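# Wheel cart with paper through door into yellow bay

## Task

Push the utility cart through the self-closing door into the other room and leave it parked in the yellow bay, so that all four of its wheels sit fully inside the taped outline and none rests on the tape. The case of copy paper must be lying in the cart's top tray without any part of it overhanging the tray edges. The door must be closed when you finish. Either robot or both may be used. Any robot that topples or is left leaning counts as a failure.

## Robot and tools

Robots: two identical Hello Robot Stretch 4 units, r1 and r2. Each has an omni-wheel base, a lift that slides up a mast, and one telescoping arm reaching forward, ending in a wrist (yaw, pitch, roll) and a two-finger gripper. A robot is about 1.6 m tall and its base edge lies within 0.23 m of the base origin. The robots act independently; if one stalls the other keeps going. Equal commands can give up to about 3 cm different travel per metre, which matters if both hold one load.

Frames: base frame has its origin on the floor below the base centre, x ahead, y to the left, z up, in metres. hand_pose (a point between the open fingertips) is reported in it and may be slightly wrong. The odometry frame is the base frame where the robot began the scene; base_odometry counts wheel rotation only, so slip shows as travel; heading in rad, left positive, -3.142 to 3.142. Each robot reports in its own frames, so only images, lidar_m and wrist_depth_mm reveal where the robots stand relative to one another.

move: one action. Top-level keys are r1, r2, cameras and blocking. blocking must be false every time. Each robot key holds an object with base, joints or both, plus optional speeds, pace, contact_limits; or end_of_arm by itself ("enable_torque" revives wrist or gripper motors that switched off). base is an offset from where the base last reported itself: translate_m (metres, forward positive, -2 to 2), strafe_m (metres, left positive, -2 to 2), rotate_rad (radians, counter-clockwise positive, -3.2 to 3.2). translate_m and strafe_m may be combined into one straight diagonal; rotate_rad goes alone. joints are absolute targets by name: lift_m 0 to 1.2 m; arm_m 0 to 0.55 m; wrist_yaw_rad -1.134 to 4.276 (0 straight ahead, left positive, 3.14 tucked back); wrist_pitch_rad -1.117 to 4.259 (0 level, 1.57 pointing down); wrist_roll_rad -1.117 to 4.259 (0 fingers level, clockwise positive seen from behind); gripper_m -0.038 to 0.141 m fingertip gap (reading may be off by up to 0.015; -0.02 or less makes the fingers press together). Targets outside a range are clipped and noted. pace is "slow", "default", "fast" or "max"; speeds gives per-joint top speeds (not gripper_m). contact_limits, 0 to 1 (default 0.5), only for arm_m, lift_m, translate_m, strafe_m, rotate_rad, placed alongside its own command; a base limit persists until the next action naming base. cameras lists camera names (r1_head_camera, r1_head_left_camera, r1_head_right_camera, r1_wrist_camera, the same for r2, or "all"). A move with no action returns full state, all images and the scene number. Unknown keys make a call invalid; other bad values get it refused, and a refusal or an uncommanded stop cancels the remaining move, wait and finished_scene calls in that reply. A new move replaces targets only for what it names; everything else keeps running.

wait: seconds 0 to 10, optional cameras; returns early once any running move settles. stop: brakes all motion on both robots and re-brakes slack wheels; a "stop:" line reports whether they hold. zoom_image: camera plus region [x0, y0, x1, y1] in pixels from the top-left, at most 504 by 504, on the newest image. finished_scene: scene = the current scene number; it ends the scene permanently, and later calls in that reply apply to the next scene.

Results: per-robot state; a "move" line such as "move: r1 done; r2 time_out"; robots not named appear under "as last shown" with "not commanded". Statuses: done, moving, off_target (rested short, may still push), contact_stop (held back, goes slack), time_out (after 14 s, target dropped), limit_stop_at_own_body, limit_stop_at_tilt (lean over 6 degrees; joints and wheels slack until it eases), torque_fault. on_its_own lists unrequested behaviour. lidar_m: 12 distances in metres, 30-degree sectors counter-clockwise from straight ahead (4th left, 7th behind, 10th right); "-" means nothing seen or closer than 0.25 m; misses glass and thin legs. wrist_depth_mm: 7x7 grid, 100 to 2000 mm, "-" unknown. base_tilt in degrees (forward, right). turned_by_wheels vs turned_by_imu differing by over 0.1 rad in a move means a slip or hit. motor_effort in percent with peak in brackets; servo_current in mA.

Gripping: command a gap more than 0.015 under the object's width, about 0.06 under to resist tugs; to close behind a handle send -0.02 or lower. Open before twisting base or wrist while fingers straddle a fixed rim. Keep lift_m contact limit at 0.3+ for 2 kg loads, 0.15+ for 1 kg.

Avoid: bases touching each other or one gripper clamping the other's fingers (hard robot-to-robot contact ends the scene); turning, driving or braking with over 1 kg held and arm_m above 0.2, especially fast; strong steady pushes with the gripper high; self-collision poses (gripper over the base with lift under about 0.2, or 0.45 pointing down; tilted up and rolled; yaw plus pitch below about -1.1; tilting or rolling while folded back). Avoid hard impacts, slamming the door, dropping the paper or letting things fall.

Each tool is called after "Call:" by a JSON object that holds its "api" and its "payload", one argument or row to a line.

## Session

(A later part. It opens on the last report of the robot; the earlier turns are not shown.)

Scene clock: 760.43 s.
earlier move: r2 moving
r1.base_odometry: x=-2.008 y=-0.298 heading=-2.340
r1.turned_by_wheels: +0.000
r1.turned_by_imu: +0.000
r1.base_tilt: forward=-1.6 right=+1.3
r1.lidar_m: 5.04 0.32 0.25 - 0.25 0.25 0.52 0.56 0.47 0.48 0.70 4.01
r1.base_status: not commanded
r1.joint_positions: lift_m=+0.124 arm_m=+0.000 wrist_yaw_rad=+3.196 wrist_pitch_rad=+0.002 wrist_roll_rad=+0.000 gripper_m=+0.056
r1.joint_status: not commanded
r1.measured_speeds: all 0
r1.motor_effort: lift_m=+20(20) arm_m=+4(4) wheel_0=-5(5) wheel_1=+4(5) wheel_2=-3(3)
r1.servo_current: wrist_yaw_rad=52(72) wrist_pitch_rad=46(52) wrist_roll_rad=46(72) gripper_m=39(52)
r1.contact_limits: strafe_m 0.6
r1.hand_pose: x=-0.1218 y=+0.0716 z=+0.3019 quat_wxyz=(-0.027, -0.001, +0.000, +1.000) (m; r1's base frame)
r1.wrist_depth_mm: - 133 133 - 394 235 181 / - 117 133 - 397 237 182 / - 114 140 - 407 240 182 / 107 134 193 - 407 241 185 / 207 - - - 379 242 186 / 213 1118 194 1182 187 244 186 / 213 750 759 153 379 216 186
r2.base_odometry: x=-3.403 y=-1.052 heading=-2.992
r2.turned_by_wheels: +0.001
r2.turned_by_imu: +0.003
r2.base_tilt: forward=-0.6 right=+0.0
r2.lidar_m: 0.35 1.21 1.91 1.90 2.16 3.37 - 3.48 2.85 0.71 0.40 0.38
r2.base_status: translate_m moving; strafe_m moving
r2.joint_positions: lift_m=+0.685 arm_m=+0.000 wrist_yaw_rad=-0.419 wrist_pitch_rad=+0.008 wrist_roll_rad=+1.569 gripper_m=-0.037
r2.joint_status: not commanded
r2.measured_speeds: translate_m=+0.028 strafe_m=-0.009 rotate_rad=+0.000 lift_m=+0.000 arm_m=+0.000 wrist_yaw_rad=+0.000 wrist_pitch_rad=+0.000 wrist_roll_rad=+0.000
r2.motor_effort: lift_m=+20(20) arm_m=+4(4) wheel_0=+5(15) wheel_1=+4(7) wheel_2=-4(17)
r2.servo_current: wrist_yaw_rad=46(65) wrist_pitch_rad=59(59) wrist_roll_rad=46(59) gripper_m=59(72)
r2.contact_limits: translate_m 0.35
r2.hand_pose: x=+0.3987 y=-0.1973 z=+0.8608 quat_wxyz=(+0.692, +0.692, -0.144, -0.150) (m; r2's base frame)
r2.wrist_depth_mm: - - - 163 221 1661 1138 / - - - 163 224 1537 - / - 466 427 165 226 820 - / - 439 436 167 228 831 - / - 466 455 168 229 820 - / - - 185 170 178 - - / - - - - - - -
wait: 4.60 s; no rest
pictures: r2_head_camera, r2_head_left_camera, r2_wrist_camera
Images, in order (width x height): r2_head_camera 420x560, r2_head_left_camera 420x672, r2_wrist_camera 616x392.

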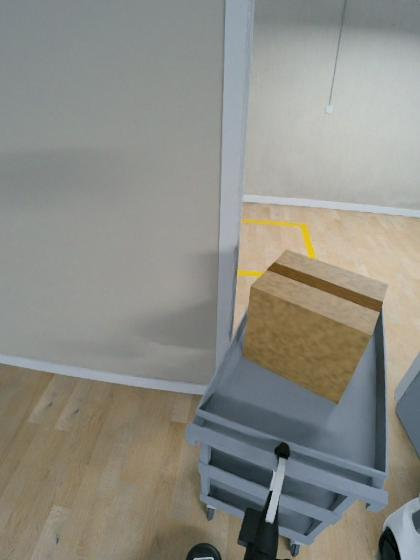

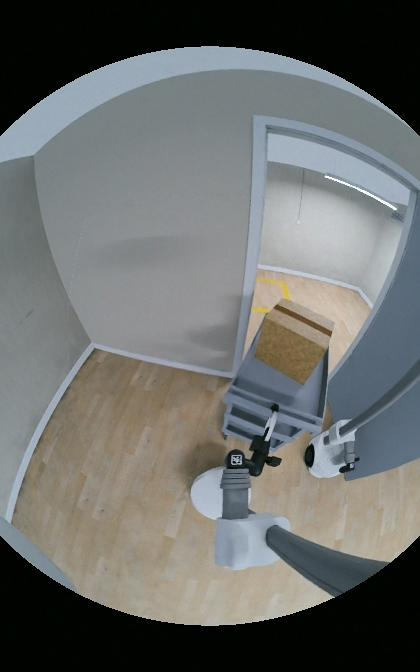

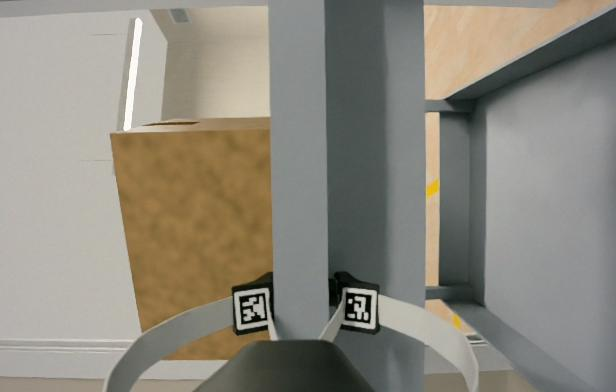

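Call:
{"api": "move", "payload": {
  "blocking": false,
  "r2": {"base":{"translate_m":0.229,"strafe_m":-0.22},"joints":{"wrist_yaw_rad":-0.25},"speeds":{"wrist_yaw_rad":0.055},"pace":"slow","contact_limits":{"translate_m":0.35}},
  "cameras": []
}}

Call:
{"api": "wait", "payload": {
  "seconds": 3.6,
  "cameras": ["r2_head_camera","r2_head_right_camera","r2_wrist_camera"]
}}

Scene clock: 774.00 s.
earlier move: r2 done
move: r2 moving
r1: as last shown
r1.lidar_m: 5.05 0.33 0.25 - 0.25 0.25 0.52 0.55 0.46 0.47 0.70 4.01
r1.motor_effort: lift_m=+19(20) arm_m=+4(4) wheel_0=-5(5) wheel_1=+4(5) wheel_2=-3(3)
r1.servo_current: wrist_yaw_rad=52(72) wrist_pitch_rad=39(46) wrist_roll_rad=46(52) gripper_m=46(46)
r1.contact_limits: strafe_m 0.6
r1.wrist_depth_mm: - 134 133 - 389 235 181 / - 117 133 - 399 236 182 / - 114 140 - 404 238 184 / 107 134 193 - 407 240 185 / 208 - - - 384 243 186 / 214 1229 194 1182 188 243 186 / 213 759 759 153 379 217 186
r2.base_odometry: x=-3.418 y=-1.044 heading=-2.992
r2.turned_by_wheels: +0.000
r2.turned_by_imu: +0.000
r2.base_tilt: forward=-0.7 right=+0.1
r2.lidar_m: 0.39 1.20 1.89 1.91 2.14 3.32 - 3.48 2.86 0.69 0.42 0.39
r2.base_status: translate_m moving; strafe_m moving
r2.joint_positions: lift_m=+0.685 arm_m=+0.000 wrist_yaw_rad=-0.398 wrist_pitch_rad=+0.008 wrist_roll_rad=+1.569 gripper_m=-0.037
r2.joint_status: wrist_yaw_rad moving
r2.measured_speeds: translate_m=+0.036 strafe_m=-0.035 rotate_rad=+0.000 lift_m=+0.000 arm_m=+0.000 wrist_yaw_rad=+0.055 wrist_pitch_rad=+0.000 wrist_roll_rad=+0.000
r2.motor_effort: lift_m=+20(20) arm_m=+4(4) wheel_0=+14(16) wheel_1=-5(6) wheel_2=-8(11)
r2.servo_current: wrist_yaw_rad=46(85) wrist_pitch_rad=52(52) wrist_roll_rad=46(59) gripper_m=72(72)
r2.contact_limits: translate_m 0.35
r2.hand_pose: x=+0.4028 y=-0.1924 z=+0.8608 quat_wxyz=(+0.693, +0.693, -0.137, -0.143) (m; r2's base frame)
r2.wrist_depth_mm: - - - 160 217 1618 1160 / - - - 162 220 788 - / - 424 421 164 224 820 - / - 445 439 166 227 831 - / - 469 462 168 229 842 - / - - 185 169 178 - - / - - - - - - -
pictures: none
No camera images: "cameras" was empty.

Scene clock: 777.60 s.
earlier move: r2 moving
r1.base_odometry: x=-2.008 y=-0.298 heading=-2.340
r1.turned_by_wheels: +0.000
r1.turned_by_imu: +0.000
r1.base_tilt: forward=-1.6 right=+1.2
r1.lidar_m: 5.05 0.35 0.25 - 0.25 0.25 0.52 0.53 0.46 0.48 0.47 4.02
r1.base_status: not commanded
r1.joint_positions: lift_m=+0.124 arm_m=+0.000 wrist_yaw_rad=+3.196 wrist_pitch_rad=+0.002 wrist_roll_rad=+0.000 gripper_m=+0.056
r1.joint_status: not commanded
r1.measured_speeds: all 0
r1.motor_effort: lift_m=+19(20) arm_m=+4(4) wheel_0=-5(5) wheel_1=+4(5) wheel_2=-3(3)
r1.servo_current: wrist_yaw_rad=39(72) wrist_pitch_rad=39(52) wrist_roll_rad=52(72) gripper_m=33(52)
r1.contact_limits: strafe_m 0.6
r1.hand_pose: x=-0.1218 y=+0.0716 z=+0.3019 quat_wxyz=(-0.027, -0.001, +0.000, +1.000) (m; r1's base frame)
r1.wrist_depth_mm: - 133 133 - 392 234 180 / - 117 133 - 402 236 181 / - 115 140 - 402 239 183 / 107 135 193 - 404 241 185 / 208 - - - 379 242 185 / 215 1118 193 1205 188 244 186 / 220 750 741 153 382 217 186
r2.base_odometry: x=-3.666 y=-0.868 heading=-2.991
r2.turned_by_wheels: +0.000
r2.turned_by_imu: +0.003
r2.base_tilt: forward=-0.7 right=+0.1
r2.lidar_m: 0.40 0.93 1.45 2.08 2.31 3.69 - 3.27 0.58 0.48 0.45 0.40
r2.base_status: translate_m moving; strafe_m moving
r2.joint_positions: lift_m=+0.685 arm_m=+0.000 wrist_yaw_rad=-0.246 wrist_pitch_rad=+0.008 wrist_roll_rad=+1.569 gripper_m=-0.037
r2.joint_status: all done
r2.measured_speeds: translate_m=+0.003 strafe_m=-0.003 rotate_rad=+0.000 lift_m=+0.000 arm_m=+0.000 wrist_yaw_rad=+0.000 wrist_pitch_rad=+0.000 wrist_roll_rad=+0.000
r2.motor_effort: lift_m=+20(20) arm_m=+4(4) wheel_0=+9(16) wheel_1=-4(7) wheel_2=-3(11)
r2.servo_current: wrist_yaw_rad=52(117) wrist_pitch_rad=46(65) wrist_roll_rad=52(59) gripper_m=72(72)
r2.contact_limits: translate_m 0.35
r2.hand_pose: x=+0.4292 y=-0.1551 z=+0.8608 quat_wxyz=(+0.702, +0.702, -0.084, -0.090) (m; r2's base frame)
r2.wrist_depth_mm: - - - 156 213 1576 1160 / - - - 158 216 741 - / - 424 418 161 220 820 - / - 439 436 163 224 820 - / - 473 462 167 229 - - / - - 186 169 178 - - / - - - - - - 500
wait: 3.60 s; no rest
pictures: r2_head_camera, r2_head_right_camera, r2_wrist_camera
Images, in order (width x height): r2_head_camera 420x560, r2_head_right_camera 420x672, r2_wrist_camera 616x392.

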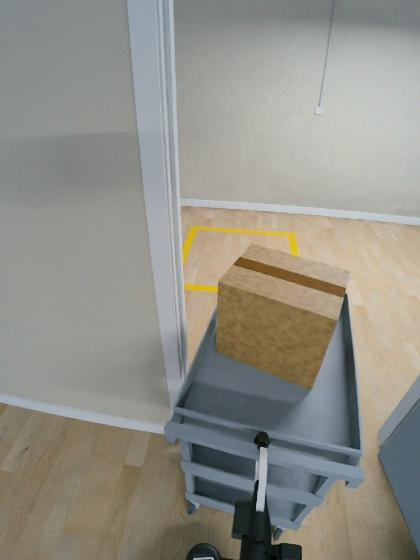

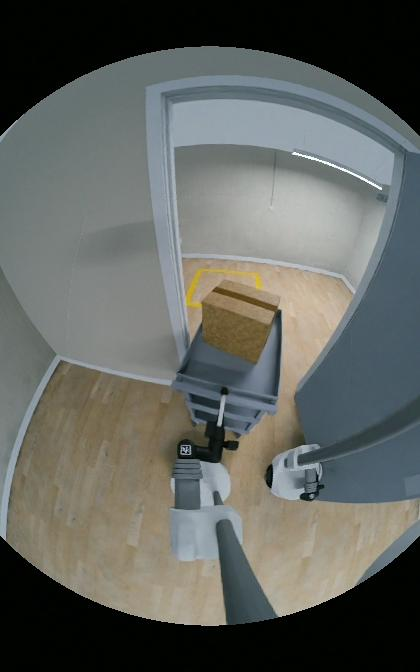

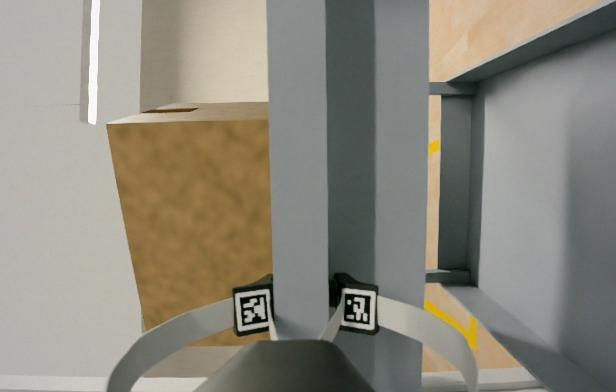

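Call:
{"api": "move", "payload": {
  "blocking": false,
  "r2": {"base":{"translate_m":0.68,"strafe_m":-0.155},"pace":"slow","contact_limits":{"translate_m":0.35}},
  "cameras": []
}}

Call:
{"api": "wait", "payload": {
  "seconds": 3.5,
  "cameras": ["r2_head_camera","r2_head_right_camera"]
}}

Scene clock: 807.63 s.
earlier move: r2 done
move: r2 moving
r1: as last shown
r1.base_tilt: forward=-1.6 right=+1.3
r1.lidar_m: 5.04 0.34 0.25 - 0.25 0.25 0.53 0.50 0.48 0.47 0.51 4.00
r1.motor_effort: lift_m=+19(20) arm_m=+3(4) wheel_0=-5(5) wheel_1=+4(5) wheel_2=-3(3)
r1.servo_current: wrist_yaw_rad=52(72) wrist_pitch_rad=46(46) wrist_roll_rad=59(59) gripper_m=46(46)
r1.contact_limits: strafe_m 0.6
r1.wrist_depth_mm: - 133 133 - 392 235 180 / - 117 133 - 397 236 181 / - 114 140 - 402 239 183 / 107 134 193 - 404 241 185 / 207 - - - 377 242 186 / 213 1078 195 1182 187 244 187 / 220 759 750 153 382 216 185
r2.base_odometry: x=-3.679 y=-0.867 heading=-2.991
r2.turned_by_wheels: +0.000
r2.turned_by_imu: +0.001
r2.base_tilt: forward=-0.7 right=+0.1
r2.lidar_m: 0.41 0.91 1.43 2.09 2.34 3.68 - 3.28 0.53 0.48 0.43 0.40
r2.base_status: translate_m moving; strafe_m moving
r2.joint_positions: lift_m=+0.685 arm_m=+0.000 wrist_yaw_rad=-0.246 wrist_pitch_rad=+0.008 wrist_roll_rad=+1.569 gripper_m=-0.037
r2.joint_status: not commanded
r2.measured_speeds: translate_m=+0.048 strafe_m=-0.011 rotate_rad=+0.001 lift_m=+0.000 arm_m=+0.000 wrist_yaw_rad=-0.002 wrist_pitch_rad=+0.000 wrist_roll_rad=+0.000
r2.motor_effort: lift_m=+20(20) arm_m=+4(4) wheel_0=+12(16) wheel_1=+5(7) wheel_2=-12(12)
r2.servo_current: wrist_yaw_rad=52(59) wrist_pitch_rad=59(59) wrist_roll_rad=39(59) gripper_m=65(65)
r2.contact_limits: translate_m 0.35
r2.hand_pose: x=+0.4292 y=-0.1551 z=+0.8608 quat_wxyz=(+0.702, +0.702, -0.084, -0.090) (m; r2's base frame)
r2.wrist_depth_mm: - - - 157 214 1708 1160 / - - - 159 217 788 - / - 424 424 162 222 820 - / - 445 439 164 225 820 - / - 469 462 167 229 - - / - - 186 170 178 - - / - - - - 236 - -
pictures: none
No camera images: "cameras" was empty.

Scene clock: 811.13 s.
earlier move: r2 moving
r1.base_odometry: x=-2.008 y=-0.298 heading=-2.340
r1.turned_by_wheels: +0.000
r1.turned_by_imu: +0.000
r1.base_tilt: forward=-1.5 right=+1.2
r1.lidar_m: 5.05 0.35 0.25 - 0.25 0.25 0.52 0.70 0.47 0.52 2.88 4.00
r1.base_status: not commanded
r1.joint_positions: lift_m=+0.124 arm_m=+0.000 wrist_yaw_rad=+3.196 wrist_pitch_rad=+0.002 wrist_roll_rad=+0.000 gripper_m=+0.056
r1.joint_status: not commanded
r1.measured_speeds: all 0
r1.motor_effort: lift_m=+19(20) arm_m=+4(4) wheel_0=-4(5) wheel_1=+4(5) wheel_2=-3(3)
r1.servo_current: wrist_yaw_rad=33(72) wrist_pitch_rad=33(52) wrist_roll_rad=33(65) gripper_m=46(46)
r1.contact_limits: strafe_m 0.6
r1.hand_pose: x=-0.1218 y=+0.0716 z=+0.3019 quat_wxyz=(-0.027, -0.001, +0.000, +1.000) (m; r1's base frame)
r1.wrist_depth_mm: - 133 133 - 392 234 180 / - 117 133 - 397 236 181 / - 114 140 - 404 239 183 / 107 134 194 - 407 242 185 / 207 788 1983 - 379 243 185 / 213 1098 194 1182 188 244 186 / 220 759 759 153 377 216 186
r2.base_odometry: x=-4.016 y=-0.842 heading=-2.992
r2.turned_by_wheels: +0.000
r2.turned_by_imu: -0.001
r2.base_tilt: forward=-0.8 right=+0.1
r2.lidar_m: 0.38 0.50 0.86 2.10 2.35 3.73 - 0.59 0.49 0.68 0.43 0.39
r2.base_status: translate_m moving; strafe_m moving
r2.joint_positions: lift_m=+0.685 arm_m=+0.000 wrist_yaw_rad=-0.255 wrist_pitch_rad=+0.008 wrist_roll_rad=+1.569 gripper_m=-0.037
r2.joint_status: not commanded
r2.measured_speeds: translate_m=+0.098 strafe_m=-0.024 rotate_rad=+0.003 lift_m=+0.000 arm_m=+0.000 wrist_yaw_rad=+0.000 wrist_pitch_rad=+0.000 wrist_roll_rad=+0.000
r2.motor_effort: lift_m=+20(20) arm_m=+4(4) wheel_0=+5(16) wheel_1=+5(7) wheel_2=-11(16)
r2.servo_current: wrist_yaw_rad=52(59) wrist_pitch_rad=46(59) wrist_roll_rad=46(65) gripper_m=72(78)
r2.contact_limits: translate_m 0.35
r2.hand_pose: x=+0.4279 y=-0.1574 z=+0.8608 quat_wxyz=(+0.702, +0.701, -0.087, -0.093) (m; r2's base frame)
r2.wrist_depth_mm: - - - 153 209 1537 - / - - - 156 215 - - / - 415 418 159 219 - - / - 442 439 163 224 831 - / - 473 466 167 228 - - / - - 185 169 178 - - / - - - - - - 488
wait: 3.50 s; no rest
pictures: r2_head_camera, r2_head_right_camera
Images, in order (width x height): r2_head_camera 420x560, r2_head_right_camera 420x672.

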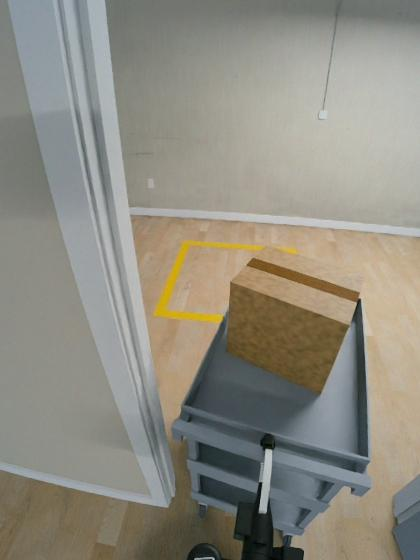

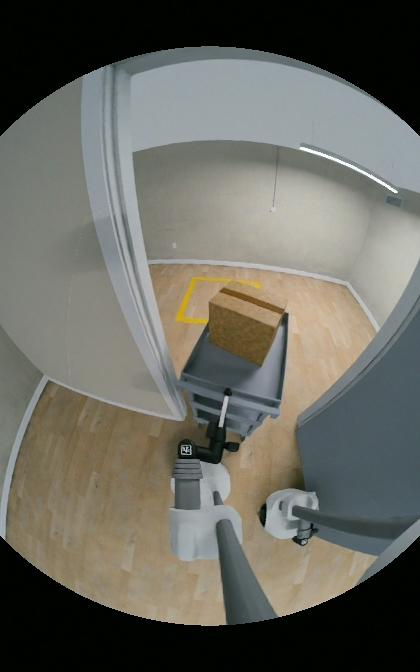

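Call:
{"api": "move", "payload": {
  "blocking": false,
  "r2": {"base":{"translate_m":0.28,"strafe_m":-0.24},"joints":{"wrist_yaw_rad":-0.10},"speeds":{"wrist_yaw_rad":0.05},"pace":"slow","contact_limits":{"translate_m":0.35}},
  "cameras": []
}}

Call:
{"api": "wait", "payload": {
  "seconds": 4.2,
  "cameras": ["r2_head_camera","r2_head_left_camera"]
}}

Scene clock: 835.47 s.
earlier move: r2 done
move: r2 moving
r1: as last shown
r1.base_tilt: forward=-1.6 right=+1.3
r1.lidar_m: 5.04 0.36 0.25 - 0.25 0.26 0.52 0.68 0.67 2.77 2.91 4.01
r1.motor_effort: lift_m=+20(20) arm_m=+4(4) wheel_0=-4(5) wheel_1=+4(4) wheel_2=-3(3)
r1.servo_current: wrist_yaw_rad=46(65) wrist_pitch_rad=46(46) wrist_roll_rad=59(59) gripper_m=39(46)
r1.contact_limits: strafe_m 0.6
r1.wrist_depth_mm: - 134 133 - 394 234 180 / - 117 133 - 399 237 182 / - 114 140 - 402 240 183 / 107 135 193 - 404 241 185 / 208 1182 1661 - 377 242 186 / 222 1229 192 1182 187 243 186 / 220 750 750 153 382 216 186
r2.base_odometry: x=-4.372 y=-0.810 heading=-2.992
r2.turned_by_wheels: -0.001
r2.turned_by_imu: -0.001
r2.base_tilt: forward=-0.7 right=+0.1
r2.lidar_m: 0.39 0.31 0.27 1.52 2.36 3.75 - 0.67 0.74 0.70 0.42 0.40
r2.base_status: translate_m moving; strafe_m moving
r2.joint_positions: lift_m=+0.685 arm_m=+0.000 wrist_yaw_rad=-0.242 wrist_pitch_rad=+0.008 wrist_roll_rad=+1.569 gripper_m=-0.037
r2.joint_status: wrist_yaw_rad moving
r2.measured_speeds: translate_m=+0.038 strafe_m=-0.034 rotate_rad=-0.001 lift_m=+0.000 arm_m=+0.000 wrist_yaw_rad=+0.052 wrist_pitch_rad=+0.000 wrist_roll_rad=+0.000
r2.motor_effort: lift_m=+20(20) arm_m=+4(4) wheel_0=+9(10) wheel_1=-5(7) wheel_2=-13(13)
r2.servo_current: wrist_yaw_rad=65(130) wrist_pitch_rad=52(52) wrist_roll_rad=52(59) gripper_m=65(72)
r2.contact_limits: translate_m 0.35
r2.hand_pose: x=+0.4299 y=-0.1540 z=+0.8608 quat_wxyz=(+0.702, +0.702, -0.083, -0.088) (m; r2's base frame)
r2.wrist_depth_mm: - - - 143 199 741 - / - - 477 147 206 750 - / - 418 415 152 212 - - / - 455 442 158 220 820 - / - - 477 165 228 - - / - - 185 168 178 1708 - / - - - - 242 - 480
pictures: none
No camera images: "cameras" was empty.

Scene clock: 839.67 s.
earlier move: r2 moving
r1.base_odometry: x=-2.008 y=-0.298 heading=-2.340
r1.turned_by_wheels: +0.000
r1.turned_by_imu: +0.000
r1.base_tilt: forward=-1.6 right=+1.2
r1.lidar_m: 5.04 0.35 0.25 - 0.25 0.25 0.51 0.80 1.15 2.77 2.89 4.00
r1.base_status: not commanded
r1.joint_positions: lift_m=+0.124 arm_m=+0.000 wrist_yaw_rad=+3.196 wrist_pitch_rad=+0.002 wrist_roll_rad=+0.000 gripper_m=+0.056
r1.joint_status: not commanded
r1.measured_speeds: all 0
r1.motor_effort: lift_m=+19(20) arm_m=+4(4) wheel_0=-5(5) wheel_1=+4(5) wheel_2=-3(3)
r1.servo_current: wrist_yaw_rad=72(72) wrist_pitch_rad=39(52) wrist_roll_rad=52(65) gripper_m=39(52)
r1.contact_limits: strafe_m 0.6
r1.hand_pose: x=-0.1218 y=+0.0716 z=+0.3019 quat_wxyz=(-0.027, -0.001, +0.000, +1.000) (m; r1's base frame)
r1.wrist_depth_mm: - 134 133 - 389 235 180 / - 117 133 - 399 237 182 / - 114 141 - 404 239 183 / 107 135 194 - 407 242 185 / 208 891 1205 1921 379 242 186 / 222 866 194 1182 188 243 186 / 219 759 759 153 382 217 186
r2.base_odometry: x=-4.674 y=-0.621 heading=-2.991
r2.turned_by_wheels: +0.001
r2.turned_by_imu: +0.004
r2.base_tilt: forward=-0.6 right=+0.0
r2.lidar_m: 0.42 2.73 2.30 0.42 2.73 4.08 0.81 0.71 0.56 0.58 2.75 0.38
r2.base_status: translate_m moving; strafe_m moving
r2.joint_positions: lift_m=+0.685 arm_m=+0.000 wrist_yaw_rad=-0.097 wrist_pitch_rad=+0.008 wrist_roll_rad=+1.569 gripper_m=-0.037
r2.joint_status: all done
r2.measured_speeds: all 0
r2.motor_effort: lift_m=+20(20) arm_m=+4(4) wheel_0=+8(15) wheel_1=-4(7) wheel_2=-5(15)
r2.servo_current: wrist_yaw_rad=52(130) wrist_pitch_rad=52(59) wrist_roll_rad=52(59) gripper_m=65(72)
r2.contact_limits: translate_m 0.35
r2.hand_pose: x=+0.4495 y=-0.1149 z=+0.8608 quat_wxyz=(+0.707, +0.706, -0.031, -0.037) (m; r2's base frame)
r2.wrist_depth_mm: - - - 139 193 - - / - 525 439 144 201 759 - / - 413 413 150 208 - - / - 455 445 156 218 831 - / - - 477 164 226 - - / - - 186 169 178 1808 - / - - - - - 1661 477
wait: 4.20 s; no rest
pictures: r2_head_camera, r2_head_left_camera
Images, in order (width x height): r2_head_camera 420x560, r2_head_left_camera 420x672.

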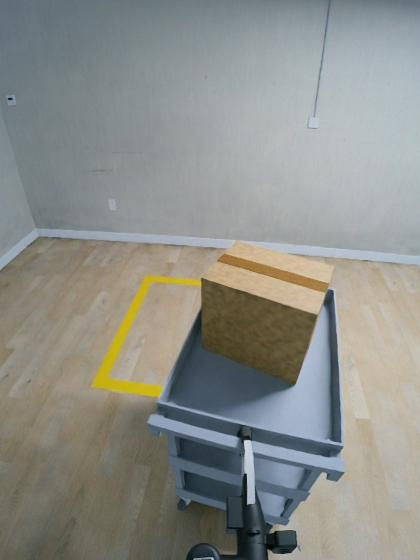

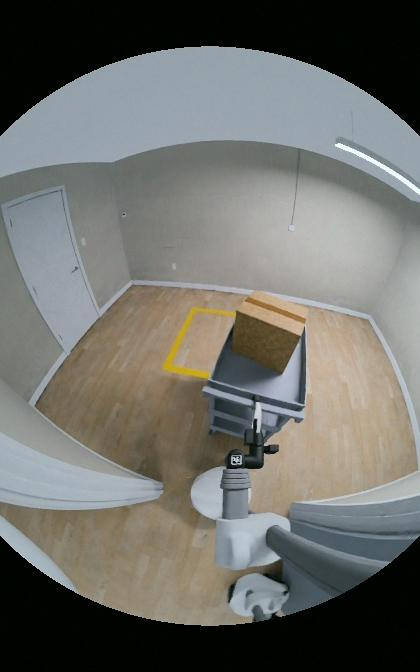

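Call:
{"api": "move", "payload": {
  "blocking": false,
  "r2": {"base":{"translate_m":0.23,"strafe_m":-0.27},"pace":"slow","contact_limits":{"translate_m":0.3}},
  "cameras": []
}}

Call:
{"api": "wait", "payload": {
  "seconds": 4,
  "cameras": ["r2_head_camera","r2_head_left_camera","r2_wrist_camera"]
}}

Scene clock: 870.77 s.
earlier move: r2 done
move: r2 moving
r1: as last shown
r1.base_tilt: forward=-1.6 right=+1.3
r1.lidar_m: 5.04 0.36 0.25 - 0.25 0.25 0.51 0.82 1.14 2.76 2.90 3.99
r1.motor_effort: lift_m=+19(20) arm_m=+4(4) wheel_0=-4(5) wheel_1=+4(5) wheel_2=-3(3)
r1.servo_current: wrist_yaw_rad=33(65) wrist_pitch_rad=46(46) wrist_roll_rad=39(59) gripper_m=39(46)
r1.contact_limits: strafe_m 0.6
r1.wrist_depth_mm: - 134 133 - 392 235 180 / - 117 133 - 397 237 182 / - 114 140 - 402 240 183 / 107 134 194 - 404 241 185 / 208 891 1182 1863 377 243 186 / 222 878 194 1182 187 243 185 / 220 741 759 153 379 217 186
r2.base_odometry: x=-4.683 y=-0.613 heading=-2.991
r2.turned_by_wheels: +0.000
r2.turned_by_imu: +0.001
r2.base_tilt: forward=-0.7 right=+0.0
r2.lidar_m: 0.42 2.80 2.33 0.44 2.75 4.06 0.81 0.68 0.55 2.21 2.70 0.39
r2.base_status: translate_m moving; strafe_m moving
r2.joint_positions: lift_m=+0.685 arm_m=+0.000 wrist_yaw_rad=-0.097 wrist_pitch_rad=+0.008 wrist_roll_rad=+1.569 gripper_m=-0.037
r2.joint_status: not commanded
r2.measured_speeds: translate_m=+0.033 strafe_m=-0.037 rotate_rad=+0.003 lift_m=+0.000 arm_m=+0.000 wrist_yaw_rad=+0.002 wrist_pitch_rad=+0.000 wrist_roll_rad=+0.000
r2.motor_effort: lift_m=+20(20) arm_m=+4(4) wheel_0=+15(16) wheel_1=-5(5) wheel_2=-8(8)
r2.servo_current: wrist_yaw_rad=52(52) wrist_pitch_rad=52(59) wrist_roll_rad=46(52) gripper_m=65(72)
r2.contact_limits: translate_m 0.3
r2.hand_pose: x=+0.4495 y=-0.1148 z=+0.8608 quat_wxyz=(+0.707, +0.706, -0.031, -0.037) (m; r2's base frame)
r2.wrist_depth_mm: - - - 139 193 - - / - 549 449 144 202 768 - / - 413 413 149 210 - - / - 455 445 155 217 831 - / - - 480 163 226 - - / - - 186 169 178 1756 - / - - - - - 1708 473
pictures: none
No camera images: "cameras" was empty.

Scene clock: 874.77 s.
earlier move: r2 moving
r1.base_odometry: x=-2.008 y=-0.298 heading=-2.340
r1.turned_by_wheels: +0.000
r1.turned_by_imu: +0.000
r1.base_tilt: forward=-1.6 right=+1.2
r1.lidar_m: 5.05 0.32 0.25 - 0.25 0.25 0.52 1.05 1.16 2.77 2.88 4.02
r1.base_status: not commanded
r1.joint_positions: lift_m=+0.124 arm_m=+0.000 wrist_yaw_rad=+3.196 wrist_pitch_rad=+0.002 wrist_roll_rad=+0.000 gripper_m=+0.056
r1.joint_status: not commanded
r1.measured_speeds: all 0
r1.motor_effort: lift_m=+20(20) arm_m=+4(4) wheel_0=-4(5) wheel_1=+4(5) wheel_2=-3(3)
r1.servo_current: wrist_yaw_rad=33(72) wrist_pitch_rad=39(52) wrist_roll_rad=52(72) gripper_m=39(52)
r1.contact_limits: strafe_m 0.6
r1.hand_pose: x=-0.1218 y=+0.0716 z=+0.3019 quat_wxyz=(-0.027, -0.001, +0.000, +1.000) (m; r1's base frame)
r1.wrist_depth_mm: - 134 133 - 392 234 181 / - 117 133 - 399 236 182 / - 115 140 - 404 239 183 / 107 135 193 - 410 242 185 / 207 - 1138 1229 375 242 185 / 222 1205 193 1160 188 243 186 / 220 750 768 153 382 217 186
r2.base_odometry: x=-4.941 y=-0.389 heading=-2.992
r2.turned_by_wheels: +0.000
r2.turned_by_imu: +0.003
r2.base_tilt: forward=-0.7 right=+0.0
r2.lidar_m: 0.38 0.44 2.54 0.75 0.74 4.49 0.88 0.48 0.57 2.21 2.48 0.44
r2.base_status: translate_m moving; strafe_m moving
r2.joint_positions: lift_m=+0.685 arm_m=+0.000 wrist_yaw_rad=-0.096 wrist_pitch_rad=+0.008 wrist_roll_rad=+1.569 gripper_m=-0.037
r2.joint_status: not commanded
r2.measured_speeds: translate_m=+0.002 strafe_m=-0.003 rotate_rad=+0.000 lift_m=+0.000 arm_m=+0.000 wrist_yaw_rad=+0.000 wrist_pitch_rad=+0.000 wrist_roll_rad=+0.000
r2.motor_effort: lift_m=+20(20) arm_m=+4(4) wheel_0=+5(16) wheel_1=-3(7) wheel_2=-4(8)
r2.servo_current: wrist_yaw_rad=46(65) wrist_pitch_rad=52(59) wrist_roll_rad=52(59) gripper_m=72(78)
r2.contact_limits: translate_m 0.3
r2.hand_pose: x=+0.4496 y=-0.1146 z=+0.8608 quat_wxyz=(+0.707, +0.706, -0.031, -0.037) (m; r2's base frame)
r2.wrist_depth_mm: - - - 178 240 1661 1160 / - - - 177 237 1708 544 / - - - 175 236 820 - / - 439 439 234 233 831 - / - 452 452 173 232 820 - / - 469 186 171 177 - - / - - 473 - - - -
wait: 4.00 s; no rest
pictures: r2_head_camera, r2_head_left_camera, r2_wrist_camera
Images, in order (width x height): r2_head_camera 420x560, r2_head_left_camera 420x672, r2_wrist_camera 616x392.

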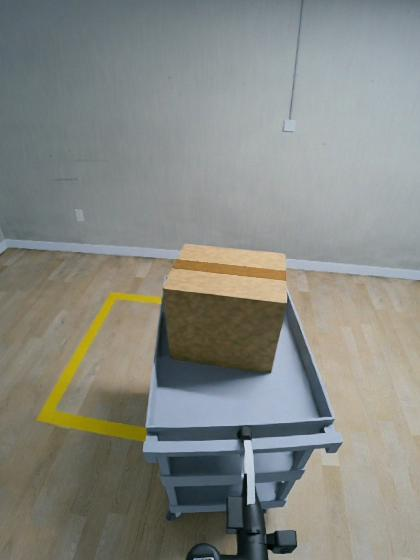

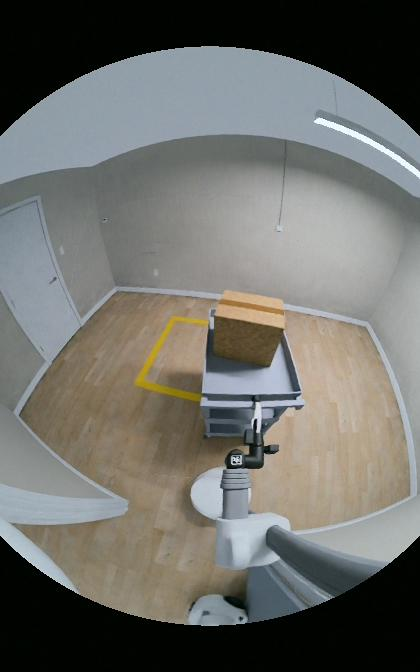

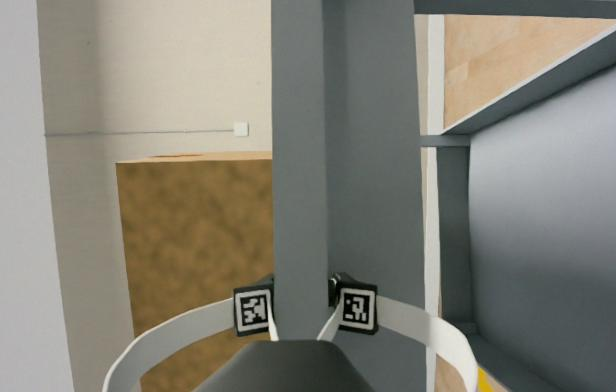

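Call:
{"api": "move", "payload": {
  "blocking": false,
  "r2": {"base":{"translate_m":0.12,"strafe_m":-0.535},"joints":{"wrist_yaw_rad":0.5},"speeds":{"wrist_yaw_rad":0.11},"pace":"slow","contact_limits":{"strafe_m":0.3}},
  "cameras": []
}}

Call:
{"api": "wait", "payload": {
  "seconds": 6,
  "cameras": ["r2_head_camera","r2_head_left_camera","r2_wrist_camera"]
}}

Scene clock: 889.27 s.
earlier move: r2 done
move: r2 moving
r1: as last shown
r1.base_tilt: forward=-1.6 right=+1.3
r1.lidar_m: 5.05 0.35 0.25 - 0.25 0.26 0.54 1.05 1.16 2.77 2.89 4.02
r1.motor_effort: lift_m=+19(20) arm_m=+4(4) wheel_0=-5(5) wheel_1=+4(5) wheel_2=-3(3)
r1.servo_current: wrist_yaw_rad=52(65) wrist_pitch_rad=39(46) wrist_roll_rad=65(65) gripper_m=39(46)
r1.contact_limits: strafe_m 0.6
r1.wrist_depth_mm: - 134 133 - 392 234 180 / - 117 133 - 397 236 181 / - 114 140 - 404 240 183 / 107 134 193 - 407 241 185 / 207 - 1138 1205 375 242 186 / 223 1229 193 1160 187 242 187 / 220 759 750 153 382 216 186
r2.base_odometry: x=-4.946 y=-0.377 heading=-2.992
r2.turned_by_wheels: +0.000
r2.turned_by_imu: +0.000
r2.base_tilt: forward=-0.7 right=+0.1
r2.lidar_m: 0.38 0.40 2.57 0.76 0.73 4.49 0.85 0.47 0.58 2.21 2.48 0.44
r2.base_status: translate_m moving; strafe_m moving
r2.joint_positions: lift_m=+0.685 arm_m=+0.000 wrist_yaw_rad=-0.055 wrist_pitch_rad=+0.008 wrist_roll_rad=+1.569 gripper_m=-0.037
r2.joint_status: wrist_yaw_rad moving
r2.measured_speeds: translate_m=+0.011 strafe_m=-0.051 rotate_rad=-0.001 lift_m=+0.000 arm_m=+0.000 wrist_yaw_rad=+0.105 wrist_pitch_rad=+0.000 wrist_roll_rad=+0.000
r2.motor_effort: lift_m=+20(20) arm_m=+4(4) wheel_0=+4(12) wheel_1=-5(7) wheel_2=-8(8)
r2.servo_current: wrist_yaw_rad=52(78) wrist_pitch_rad=46(52) wrist_roll_rad=52(65) gripper_m=65(72)
r2.contact_limits: strafe_m 0.3
r2.hand_pose: x=+0.4541 y=-0.1030 z=+0.8608 quat_wxyz=(+0.707, +0.706, -0.017, -0.022) (m; r2's base frame)
r2.wrist_depth_mm: - - - 174 236 1618 1160 / - - - 173 234 1661 - / - - - 173 233 820 - / - 439 439 232 233 831 - / - 452 449 171 231 842 - / - - 185 171 176 - - / - - 480 - - - -
pictures: none
No camera images: "cameras" was empty.

Scene clock: 895.27 s.
earlier move: r2 moving
r1.base_odometry: x=-2.008 y=-0.298 heading=-2.340
r1.turned_by_wheels: +0.000
r1.turned_by_imu: +0.000
r1.base_tilt: forward=-1.6 right=+1.2
r1.lidar_m: 5.04 0.35 0.25 - 0.25 0.25 0.49 1.26 1.13 2.76 2.90 4.02
r1.base_status: not commanded
r1.joint_positions: lift_m=+0.124 arm_m=+0.000 wrist_yaw_rad=+3.196 wrist_pitch_rad=+0.002 wrist_roll_rad=+0.000 gripper_m=+0.056
r1.joint_status: not commanded
r1.measured_speeds: all 0
r1.motor_effort: lift_m=+20(20) arm_m=+4(4) wheel_0=-4(5) wheel_1=+4(5) wheel_2=-3(3)
r1.servo_current: wrist_yaw_rad=46(72) wrist_pitch_rad=39(52) wrist_roll_rad=65(72) gripper_m=39(52)
r1.contact_limits: strafe_m 0.6
r1.hand_pose: x=-0.1218 y=+0.0716 z=+0.3019 quat_wxyz=(-0.027, -0.001, +0.000, +1.000) (m; r1's base frame)
r1.wrist_depth_mm: - 133 133 - 392 233 180 / - 117 133 - 399 236 182 / - 114 140 - 404 240 183 / 107 134 193 - 410 241 185 / 208 - - 1921 377 243 186 / 222 1229 194 1182 188 243 186 / 220 750 750 153 379 216 186
r2.base_odometry: x=-5.140 y=+0.122 heading=-2.992
r2.turned_by_wheels: +0.000
r2.turned_by_imu: +0.004
r2.base_tilt: forward=-0.7 right=+0.1
r2.lidar_m: 0.45 0.36 3.03 1.29 1.30 0.52 0.54 0.60 0.98 1.72 1.93 0.55
r2.base_status: translate_m moving; strafe_m moving
r2.joint_positions: lift_m=+0.685 arm_m=+0.000 wrist_yaw_rad=+0.502 wrist_pitch_rad=+0.008 wrist_roll_rad=+1.569 gripper_m=-0.037
r2.joint_status: all done
r2.measured_speeds: all 0
r2.motor_effort: lift_m=+20(20) arm_m=+4(4) wheel_0=+5(14) wheel_1=-5(9) wheel_2=+0(9)
r2.servo_current: wrist_yaw_rad=46(91) wrist_pitch_rad=52(65) wrist_roll_rad=39(65) gripper_m=65(72)
r2.contact_limits: strafe_m 0.3
r2.hand_pose: x=+0.4657 y=+0.0623 z=+0.8608 quat_wxyz=(+0.686, +0.684, +0.178, +0.173) (m; r2's base frame)
r2.wrist_depth_mm: - - - 170 230 1576 1118 / - - - 170 230 1576 - / - - 535 170 231 831 - / - 442 439 230 230 820 - / - 459 459 171 231 831 - / - - 183 172 177 - - / - - 488 - 233 - -
wait: 6.00 s; no rest
pictures: r2_head_camera, r2_head_left_camera, r2_wrist_camera
Images, in order (width x height): r2_head_camera 420x560, r2_head_left_camera 420x672, r2_wrist_camera 616x392.

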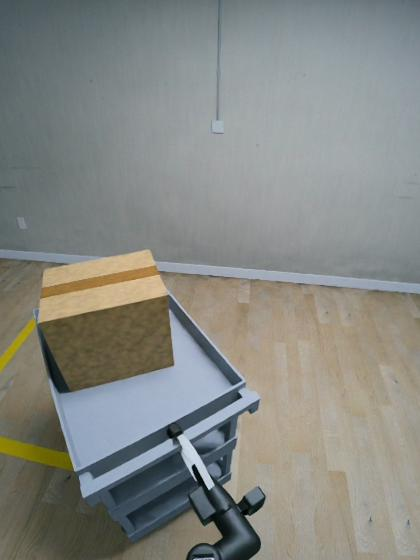

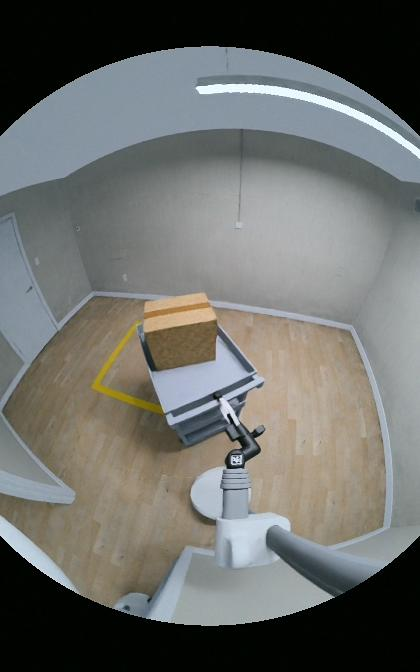

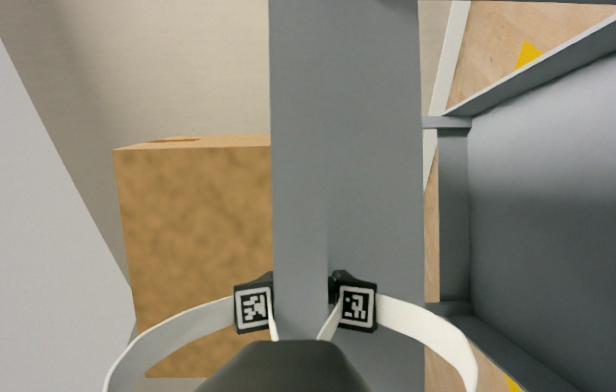

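Call:
{"api": "move", "payload": {
  "blocking": false,
  "r2": {"base":{"translate_m":0.618,"strafe_m":0.329},"pace":"slow","contact_limits":{"translate_m":0.3}},
  "cameras": []
}}

Call:
{"api": "wait", "payload": {
  "seconds": 5,
  "cameras": ["r2_head_left_camera"]
}}

Call:
{"api": "wait", "payload": {
  "seconds": 3,
  "cameras": ["r2_head_camera","r2_head_left_camera","r2_head_right_camera","r2_wrist_camera"]
}}

Scene clock: 910.73 s.
earlier move: r2 done
move: r2 moving
r1: as last shown
r1.base_tilt: forward=-1.6 right=+1.3
r1.lidar_m: 5.04 0.32 0.25 - 0.25 0.25 0.51 1.26 1.15 2.76 2.86 4.00
r1.motor_effort: lift_m=+20(20) arm_m=+4(4) wheel_0=-5(5) wheel_1=+4(4) wheel_2=-3(3)
r1.servo_current: wrist_yaw_rad=46(65) wrist_pitch_rad=46(46) wrist_roll_rad=52(78) gripper_m=46(46)
r1.contact_limits: strafe_m 0.6
r1.wrist_depth_mm: - 133 133 - 389 234 180 / - 117 133 - 402 237 182 / - 115 140 - 404 239 183 / 107 135 193 - 404 242 185 / 208 - - 1921 379 243 186 / 222 1205 193 1182 187 242 186 / 219 759 759 154 382 217 186
r2.base_odometry: x=-5.151 y=+0.114 heading=-2.992
r2.turned_by_wheels: +0.000
r2.turned_by_imu: +0.000
r2.base_tilt: forward=-0.7 right=+0.1
r2.lidar_m: 0.43 0.34 3.00 1.29 1.28 0.52 0.53 0.60 0.97 1.74 1.93 0.55
r2.base_status: translate_m moving; strafe_m moving
r2.joint_positions: lift_m=+0.685 arm_m=+0.000 wrist_yaw_rad=+0.501 wrist_pitch_rad=+0.008 wrist_roll_rad=+1.569 gripper_m=-0.037
r2.joint_status: not commanded
r2.measured_speeds: translate_m=+0.050 strafe_m=+0.025 rotate_rad=+0.001 lift_m=+0.000 arm_m=+0.000 wrist_yaw_rad=-0.022 wrist_pitch_rad=+0.000 wrist_roll_rad=+0.000
r2.motor_effort: lift_m=+20(20) arm_m=+4(4) wheel_0=+5(7) wheel_1=+10(10) wheel_2=-16(16)
r2.servo_current: wrist_yaw_rad=52(52) wrist_pitch_rad=46(59) wrist_roll_rad=59(59) gripper_m=65(72)
r2.contact_limits: translate_m 0.3
r2.hand_pose: x=+0.4658 y=+0.0618 z=+0.8608 quat_wxyz=(+0.686, +0.684, +0.178, +0.173) (m; r2's base frame)
r2.wrist_depth_mm: - - - 171 232 1708 1160 / - - - 171 231 1661 - / - - - 171 231 831 - / - 439 439 171 231 831 - / - 455 449 170 230 820 - / - - 185 170 178 - - / - - 484 - 229 - -
pictures: none
No camera images: "cameras" was empty.

Scene clock: 915.73 s.
earlier move: r2 moving
r1.base_odometry: x=-2.008 y=-0.298 heading=-2.340
r1.turned_by_wheels: +0.000
r1.turned_by_imu: +0.000
r1.base_tilt: forward=-1.5 right=+1.3
r1.lidar_m: 5.04 0.34 0.25 - 0.25 0.25 0.52 1.25 1.13 2.76 2.89 4.02
r1.base_status: not commanded
r1.joint_positions: lift_m=+0.124 arm_m=+0.000 wrist_yaw_rad=+3.196 wrist_pitch_rad=+0.002 wrist_roll_rad=+0.000 gripper_m=+0.056
r1.joint_status: not commanded
r1.measured_speeds: all 0
r1.motor_effort: lift_m=+19(20) arm_m=+4(4) wheel_0=-4(5) wheel_1=+4(5) wheel_2=-3(3)
r1.servo_current: wrist_yaw_rad=59(78) wrist_pitch_rad=39(52) wrist_roll_rad=52(78) gripper_m=46(52)
r1.contact_limits: strafe_m 0.6
r1.hand_pose: x=-0.1218 y=+0.0716 z=+0.3019 quat_wxyz=(-0.027, -0.001, +0.000, +1.000) (m; r1's base frame)
r1.wrist_depth_mm: - 133 133 - 394 235 180 / - 117 133 - 399 236 182 / - 114 140 - 402 239 183 / 107 134 193 - 407 241 185 / 208 - - 1708 379 243 186 / 222 1205 193 1182 188 244 186 / 220 750 750 153 382 216 186
r2.base_odometry: x=-5.546 y=-0.180 heading=-2.992
r2.turned_by_wheels: +0.000
r2.turned_by_imu: -0.003
r2.base_tilt: forward=-0.7 right=+0.1
r2.lidar_m: 0.42 0.41 2.70 2.21 1.26 4.79 0.94 1.05 1.69 2.03 2.28 0.44
r2.base_status: translate_m moving; strafe_m moving
r2.joint_positions: lift_m=+0.685 arm_m=+0.000 wrist_yaw_rad=+0.494 wrist_pitch_rad=+0.008 wrist_roll_rad=+1.569 gripper_m=-0.037
r2.joint_status: not commanded
r2.measured_speeds: translate_m=+0.091 strafe_m=+0.047 rotate_rad=+0.002 lift_m=+0.000 arm_m=+0.000 wrist_yaw_rad=+0.000 wrist_pitch_rad=+0.000 wrist_roll_rad=+0.000
r2.motor_effort: lift_m=+20(20) arm_m=+4(4) wheel_0=+2(7) wheel_1=+4(12) wheel_2=-10(18)
r2.servo_current: wrist_yaw_rad=52(65) wrist_pitch_rad=52(59) wrist_roll_rad=46(59) gripper_m=65(72)
r2.contact_limits: translate_m 0.3
r2.hand_pose: x=+0.4662 y=+0.0598 z=+0.8608 quat_wxyz=(+0.687, +0.684, +0.175, +0.170) (m; r2's base frame)
r2.wrist_depth_mm: - - 466 - 181 - - / - 379 387 132 191 - - / - 410 413 140 203 - - / - 459 452 149 214 - - / - - 504 156 225 - - / - - 185 168 178 1661 508 / - - - - - 1708 466
wait: 5.00 s; no rest
pictures: r2_head_left_camera
Images, in order (width x height): r2_head_left_camera 420x672.

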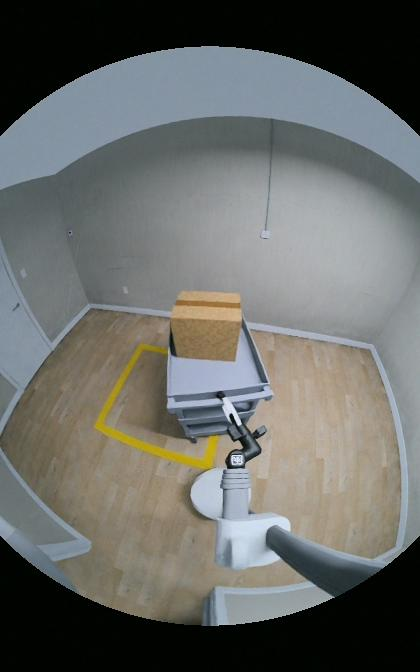

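Scene clock: 918.40 s.
earlier move: r2 done
r1.base_odometry: x=-2.008 y=-0.298 heading=-2.340
r1.turned_by_wheels: +0.000
r1.turned_by_imu: +0.000
r1.base_tilt: forward=-1.6 right=+1.3
r1.lidar_m: 5.05 0.34 0.25 - 0.25 0.25 0.49 1.25 1.16 2.77 2.90 4.03
r1.base_status: not commanded
r1.joint_positions: lift_m=+0.124 arm_m=+0.000 wrist_yaw_rad=+3.196 wrist_pitch_rad=+0.002 wrist_roll_rad=+0.000 gripper_m=+0.056
r1.joint_status: not commanded
r1.measured_speeds: all 0
r1.motor_effort: lift_m=+20(20) arm_m=+4(4) wheel_0=-5(5) wheel_1=+4(5) wheel_2=-3(3)
r1.servo_current: wrist_yaw_rad=39(78) wrist_pitch_rad=39(52) wrist_roll_rad=39(78) gripper_m=39(52)
r1.contact_limits: strafe_m 0.6
r1.hand_pose: x=-0.1218 y=+0.0716 z=+0.3019 quat_wxyz=(-0.027, -0.001, +0.000, +1.000) (m; r1's base frame)
r1.wrist_depth_mm: - 133 132 - 394 233 180 / - 118 133 1921 399 237 182 / - 114 140 1921 402 238 183 / 107 134 194 - 407 241 185 / 208 - - 1863 377 242 186 / 222 1229 194 1182 187 243 186 / 219 759 750 153 384 216 186
r2.base_odometry: x=-5.702 y=-0.295 heading=-2.992
r2.turned_by_wheels: +0.000
r2.turned_by_imu: +0.000
r2.base_tilt: forward=-0.7 right=+0.1
r2.lidar_m: 0.41 0.42 2.60 2.56 1.33 1.29 1.14 1.22 1.90 2.16 2.13 0.41
r2.base_status: done
r2.joint_positions: lift_m=+0.685 arm_m=+0.000 wrist_yaw_rad=+0.494 wrist_pitch_rad=+0.008 wrist_roll_rad=+1.569 gripper_m=-0.037
r2.joint_status: not commanded
r2.measured_speeds: all 0
r2.motor_effort: lift_m=+20(20) arm_m=+4(4) wheel_0=+1(7) wheel_1=+4(12) wheel_2=-7(18)
r2.servo_current: wrist_yaw_rad=46(72) wrist_pitch_rad=52(59) wrist_roll_rad=46(65) gripper_m=72(78)
r2.contact_limits: translate_m 0.3
r2.hand_pose: x=+0.4662 y=+0.0598 z=+0.8608 quat_wxyz=(+0.687, +0.684, +0.175, +0.170) (m; r2's base frame)
r2.wrist_depth_mm: - 349 353 105 161 - - / - 373 375 116 174 - - / - 415 415 123 188 - - / - 473 477 134 203 - - / - - - 146 222 1708 - / - - 185 164 177 1618 480 / - - - - - 1708 1255
wait: 2.67 of 3 s (r2 has come to rest)
pictures: r2_head_camera, r2_head_left_camera, r2_head_right_camera, r2_wrist_camera
Images, in order (width x height): r2_head_camera 420x560, r2_head_left_camera 420x672, r2_head_right_camera 420x672, r2_wrist_camera 616x392.

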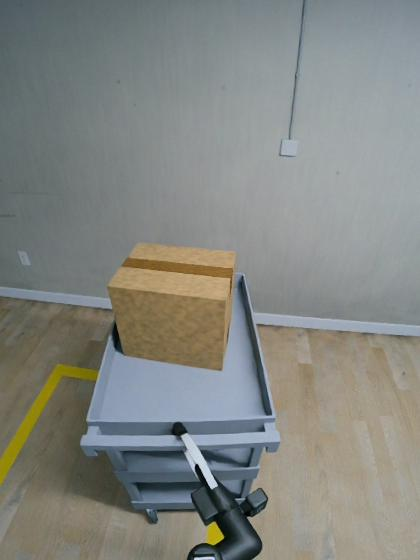

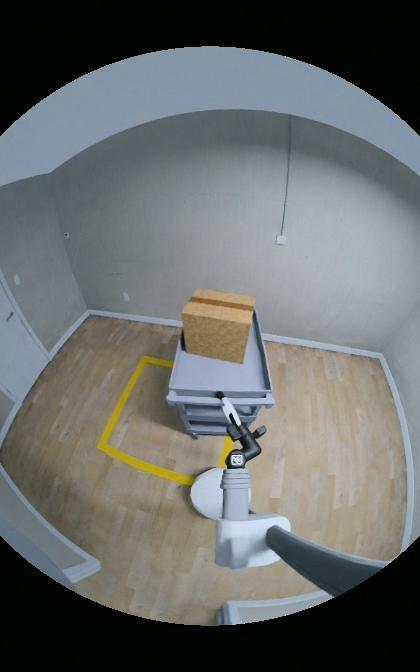

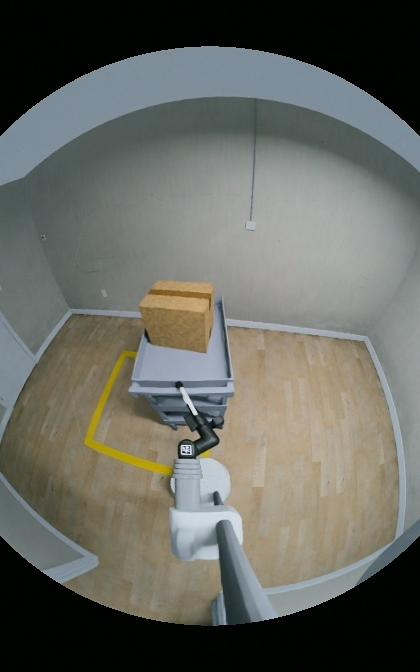

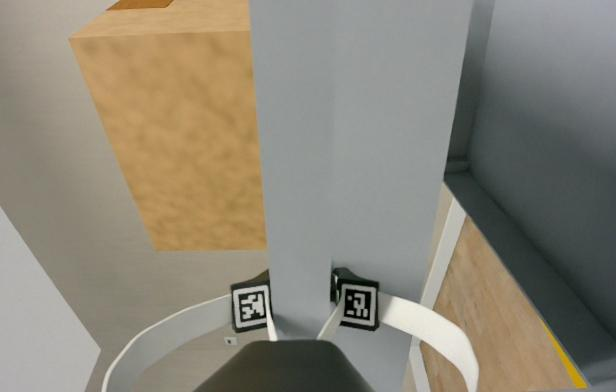

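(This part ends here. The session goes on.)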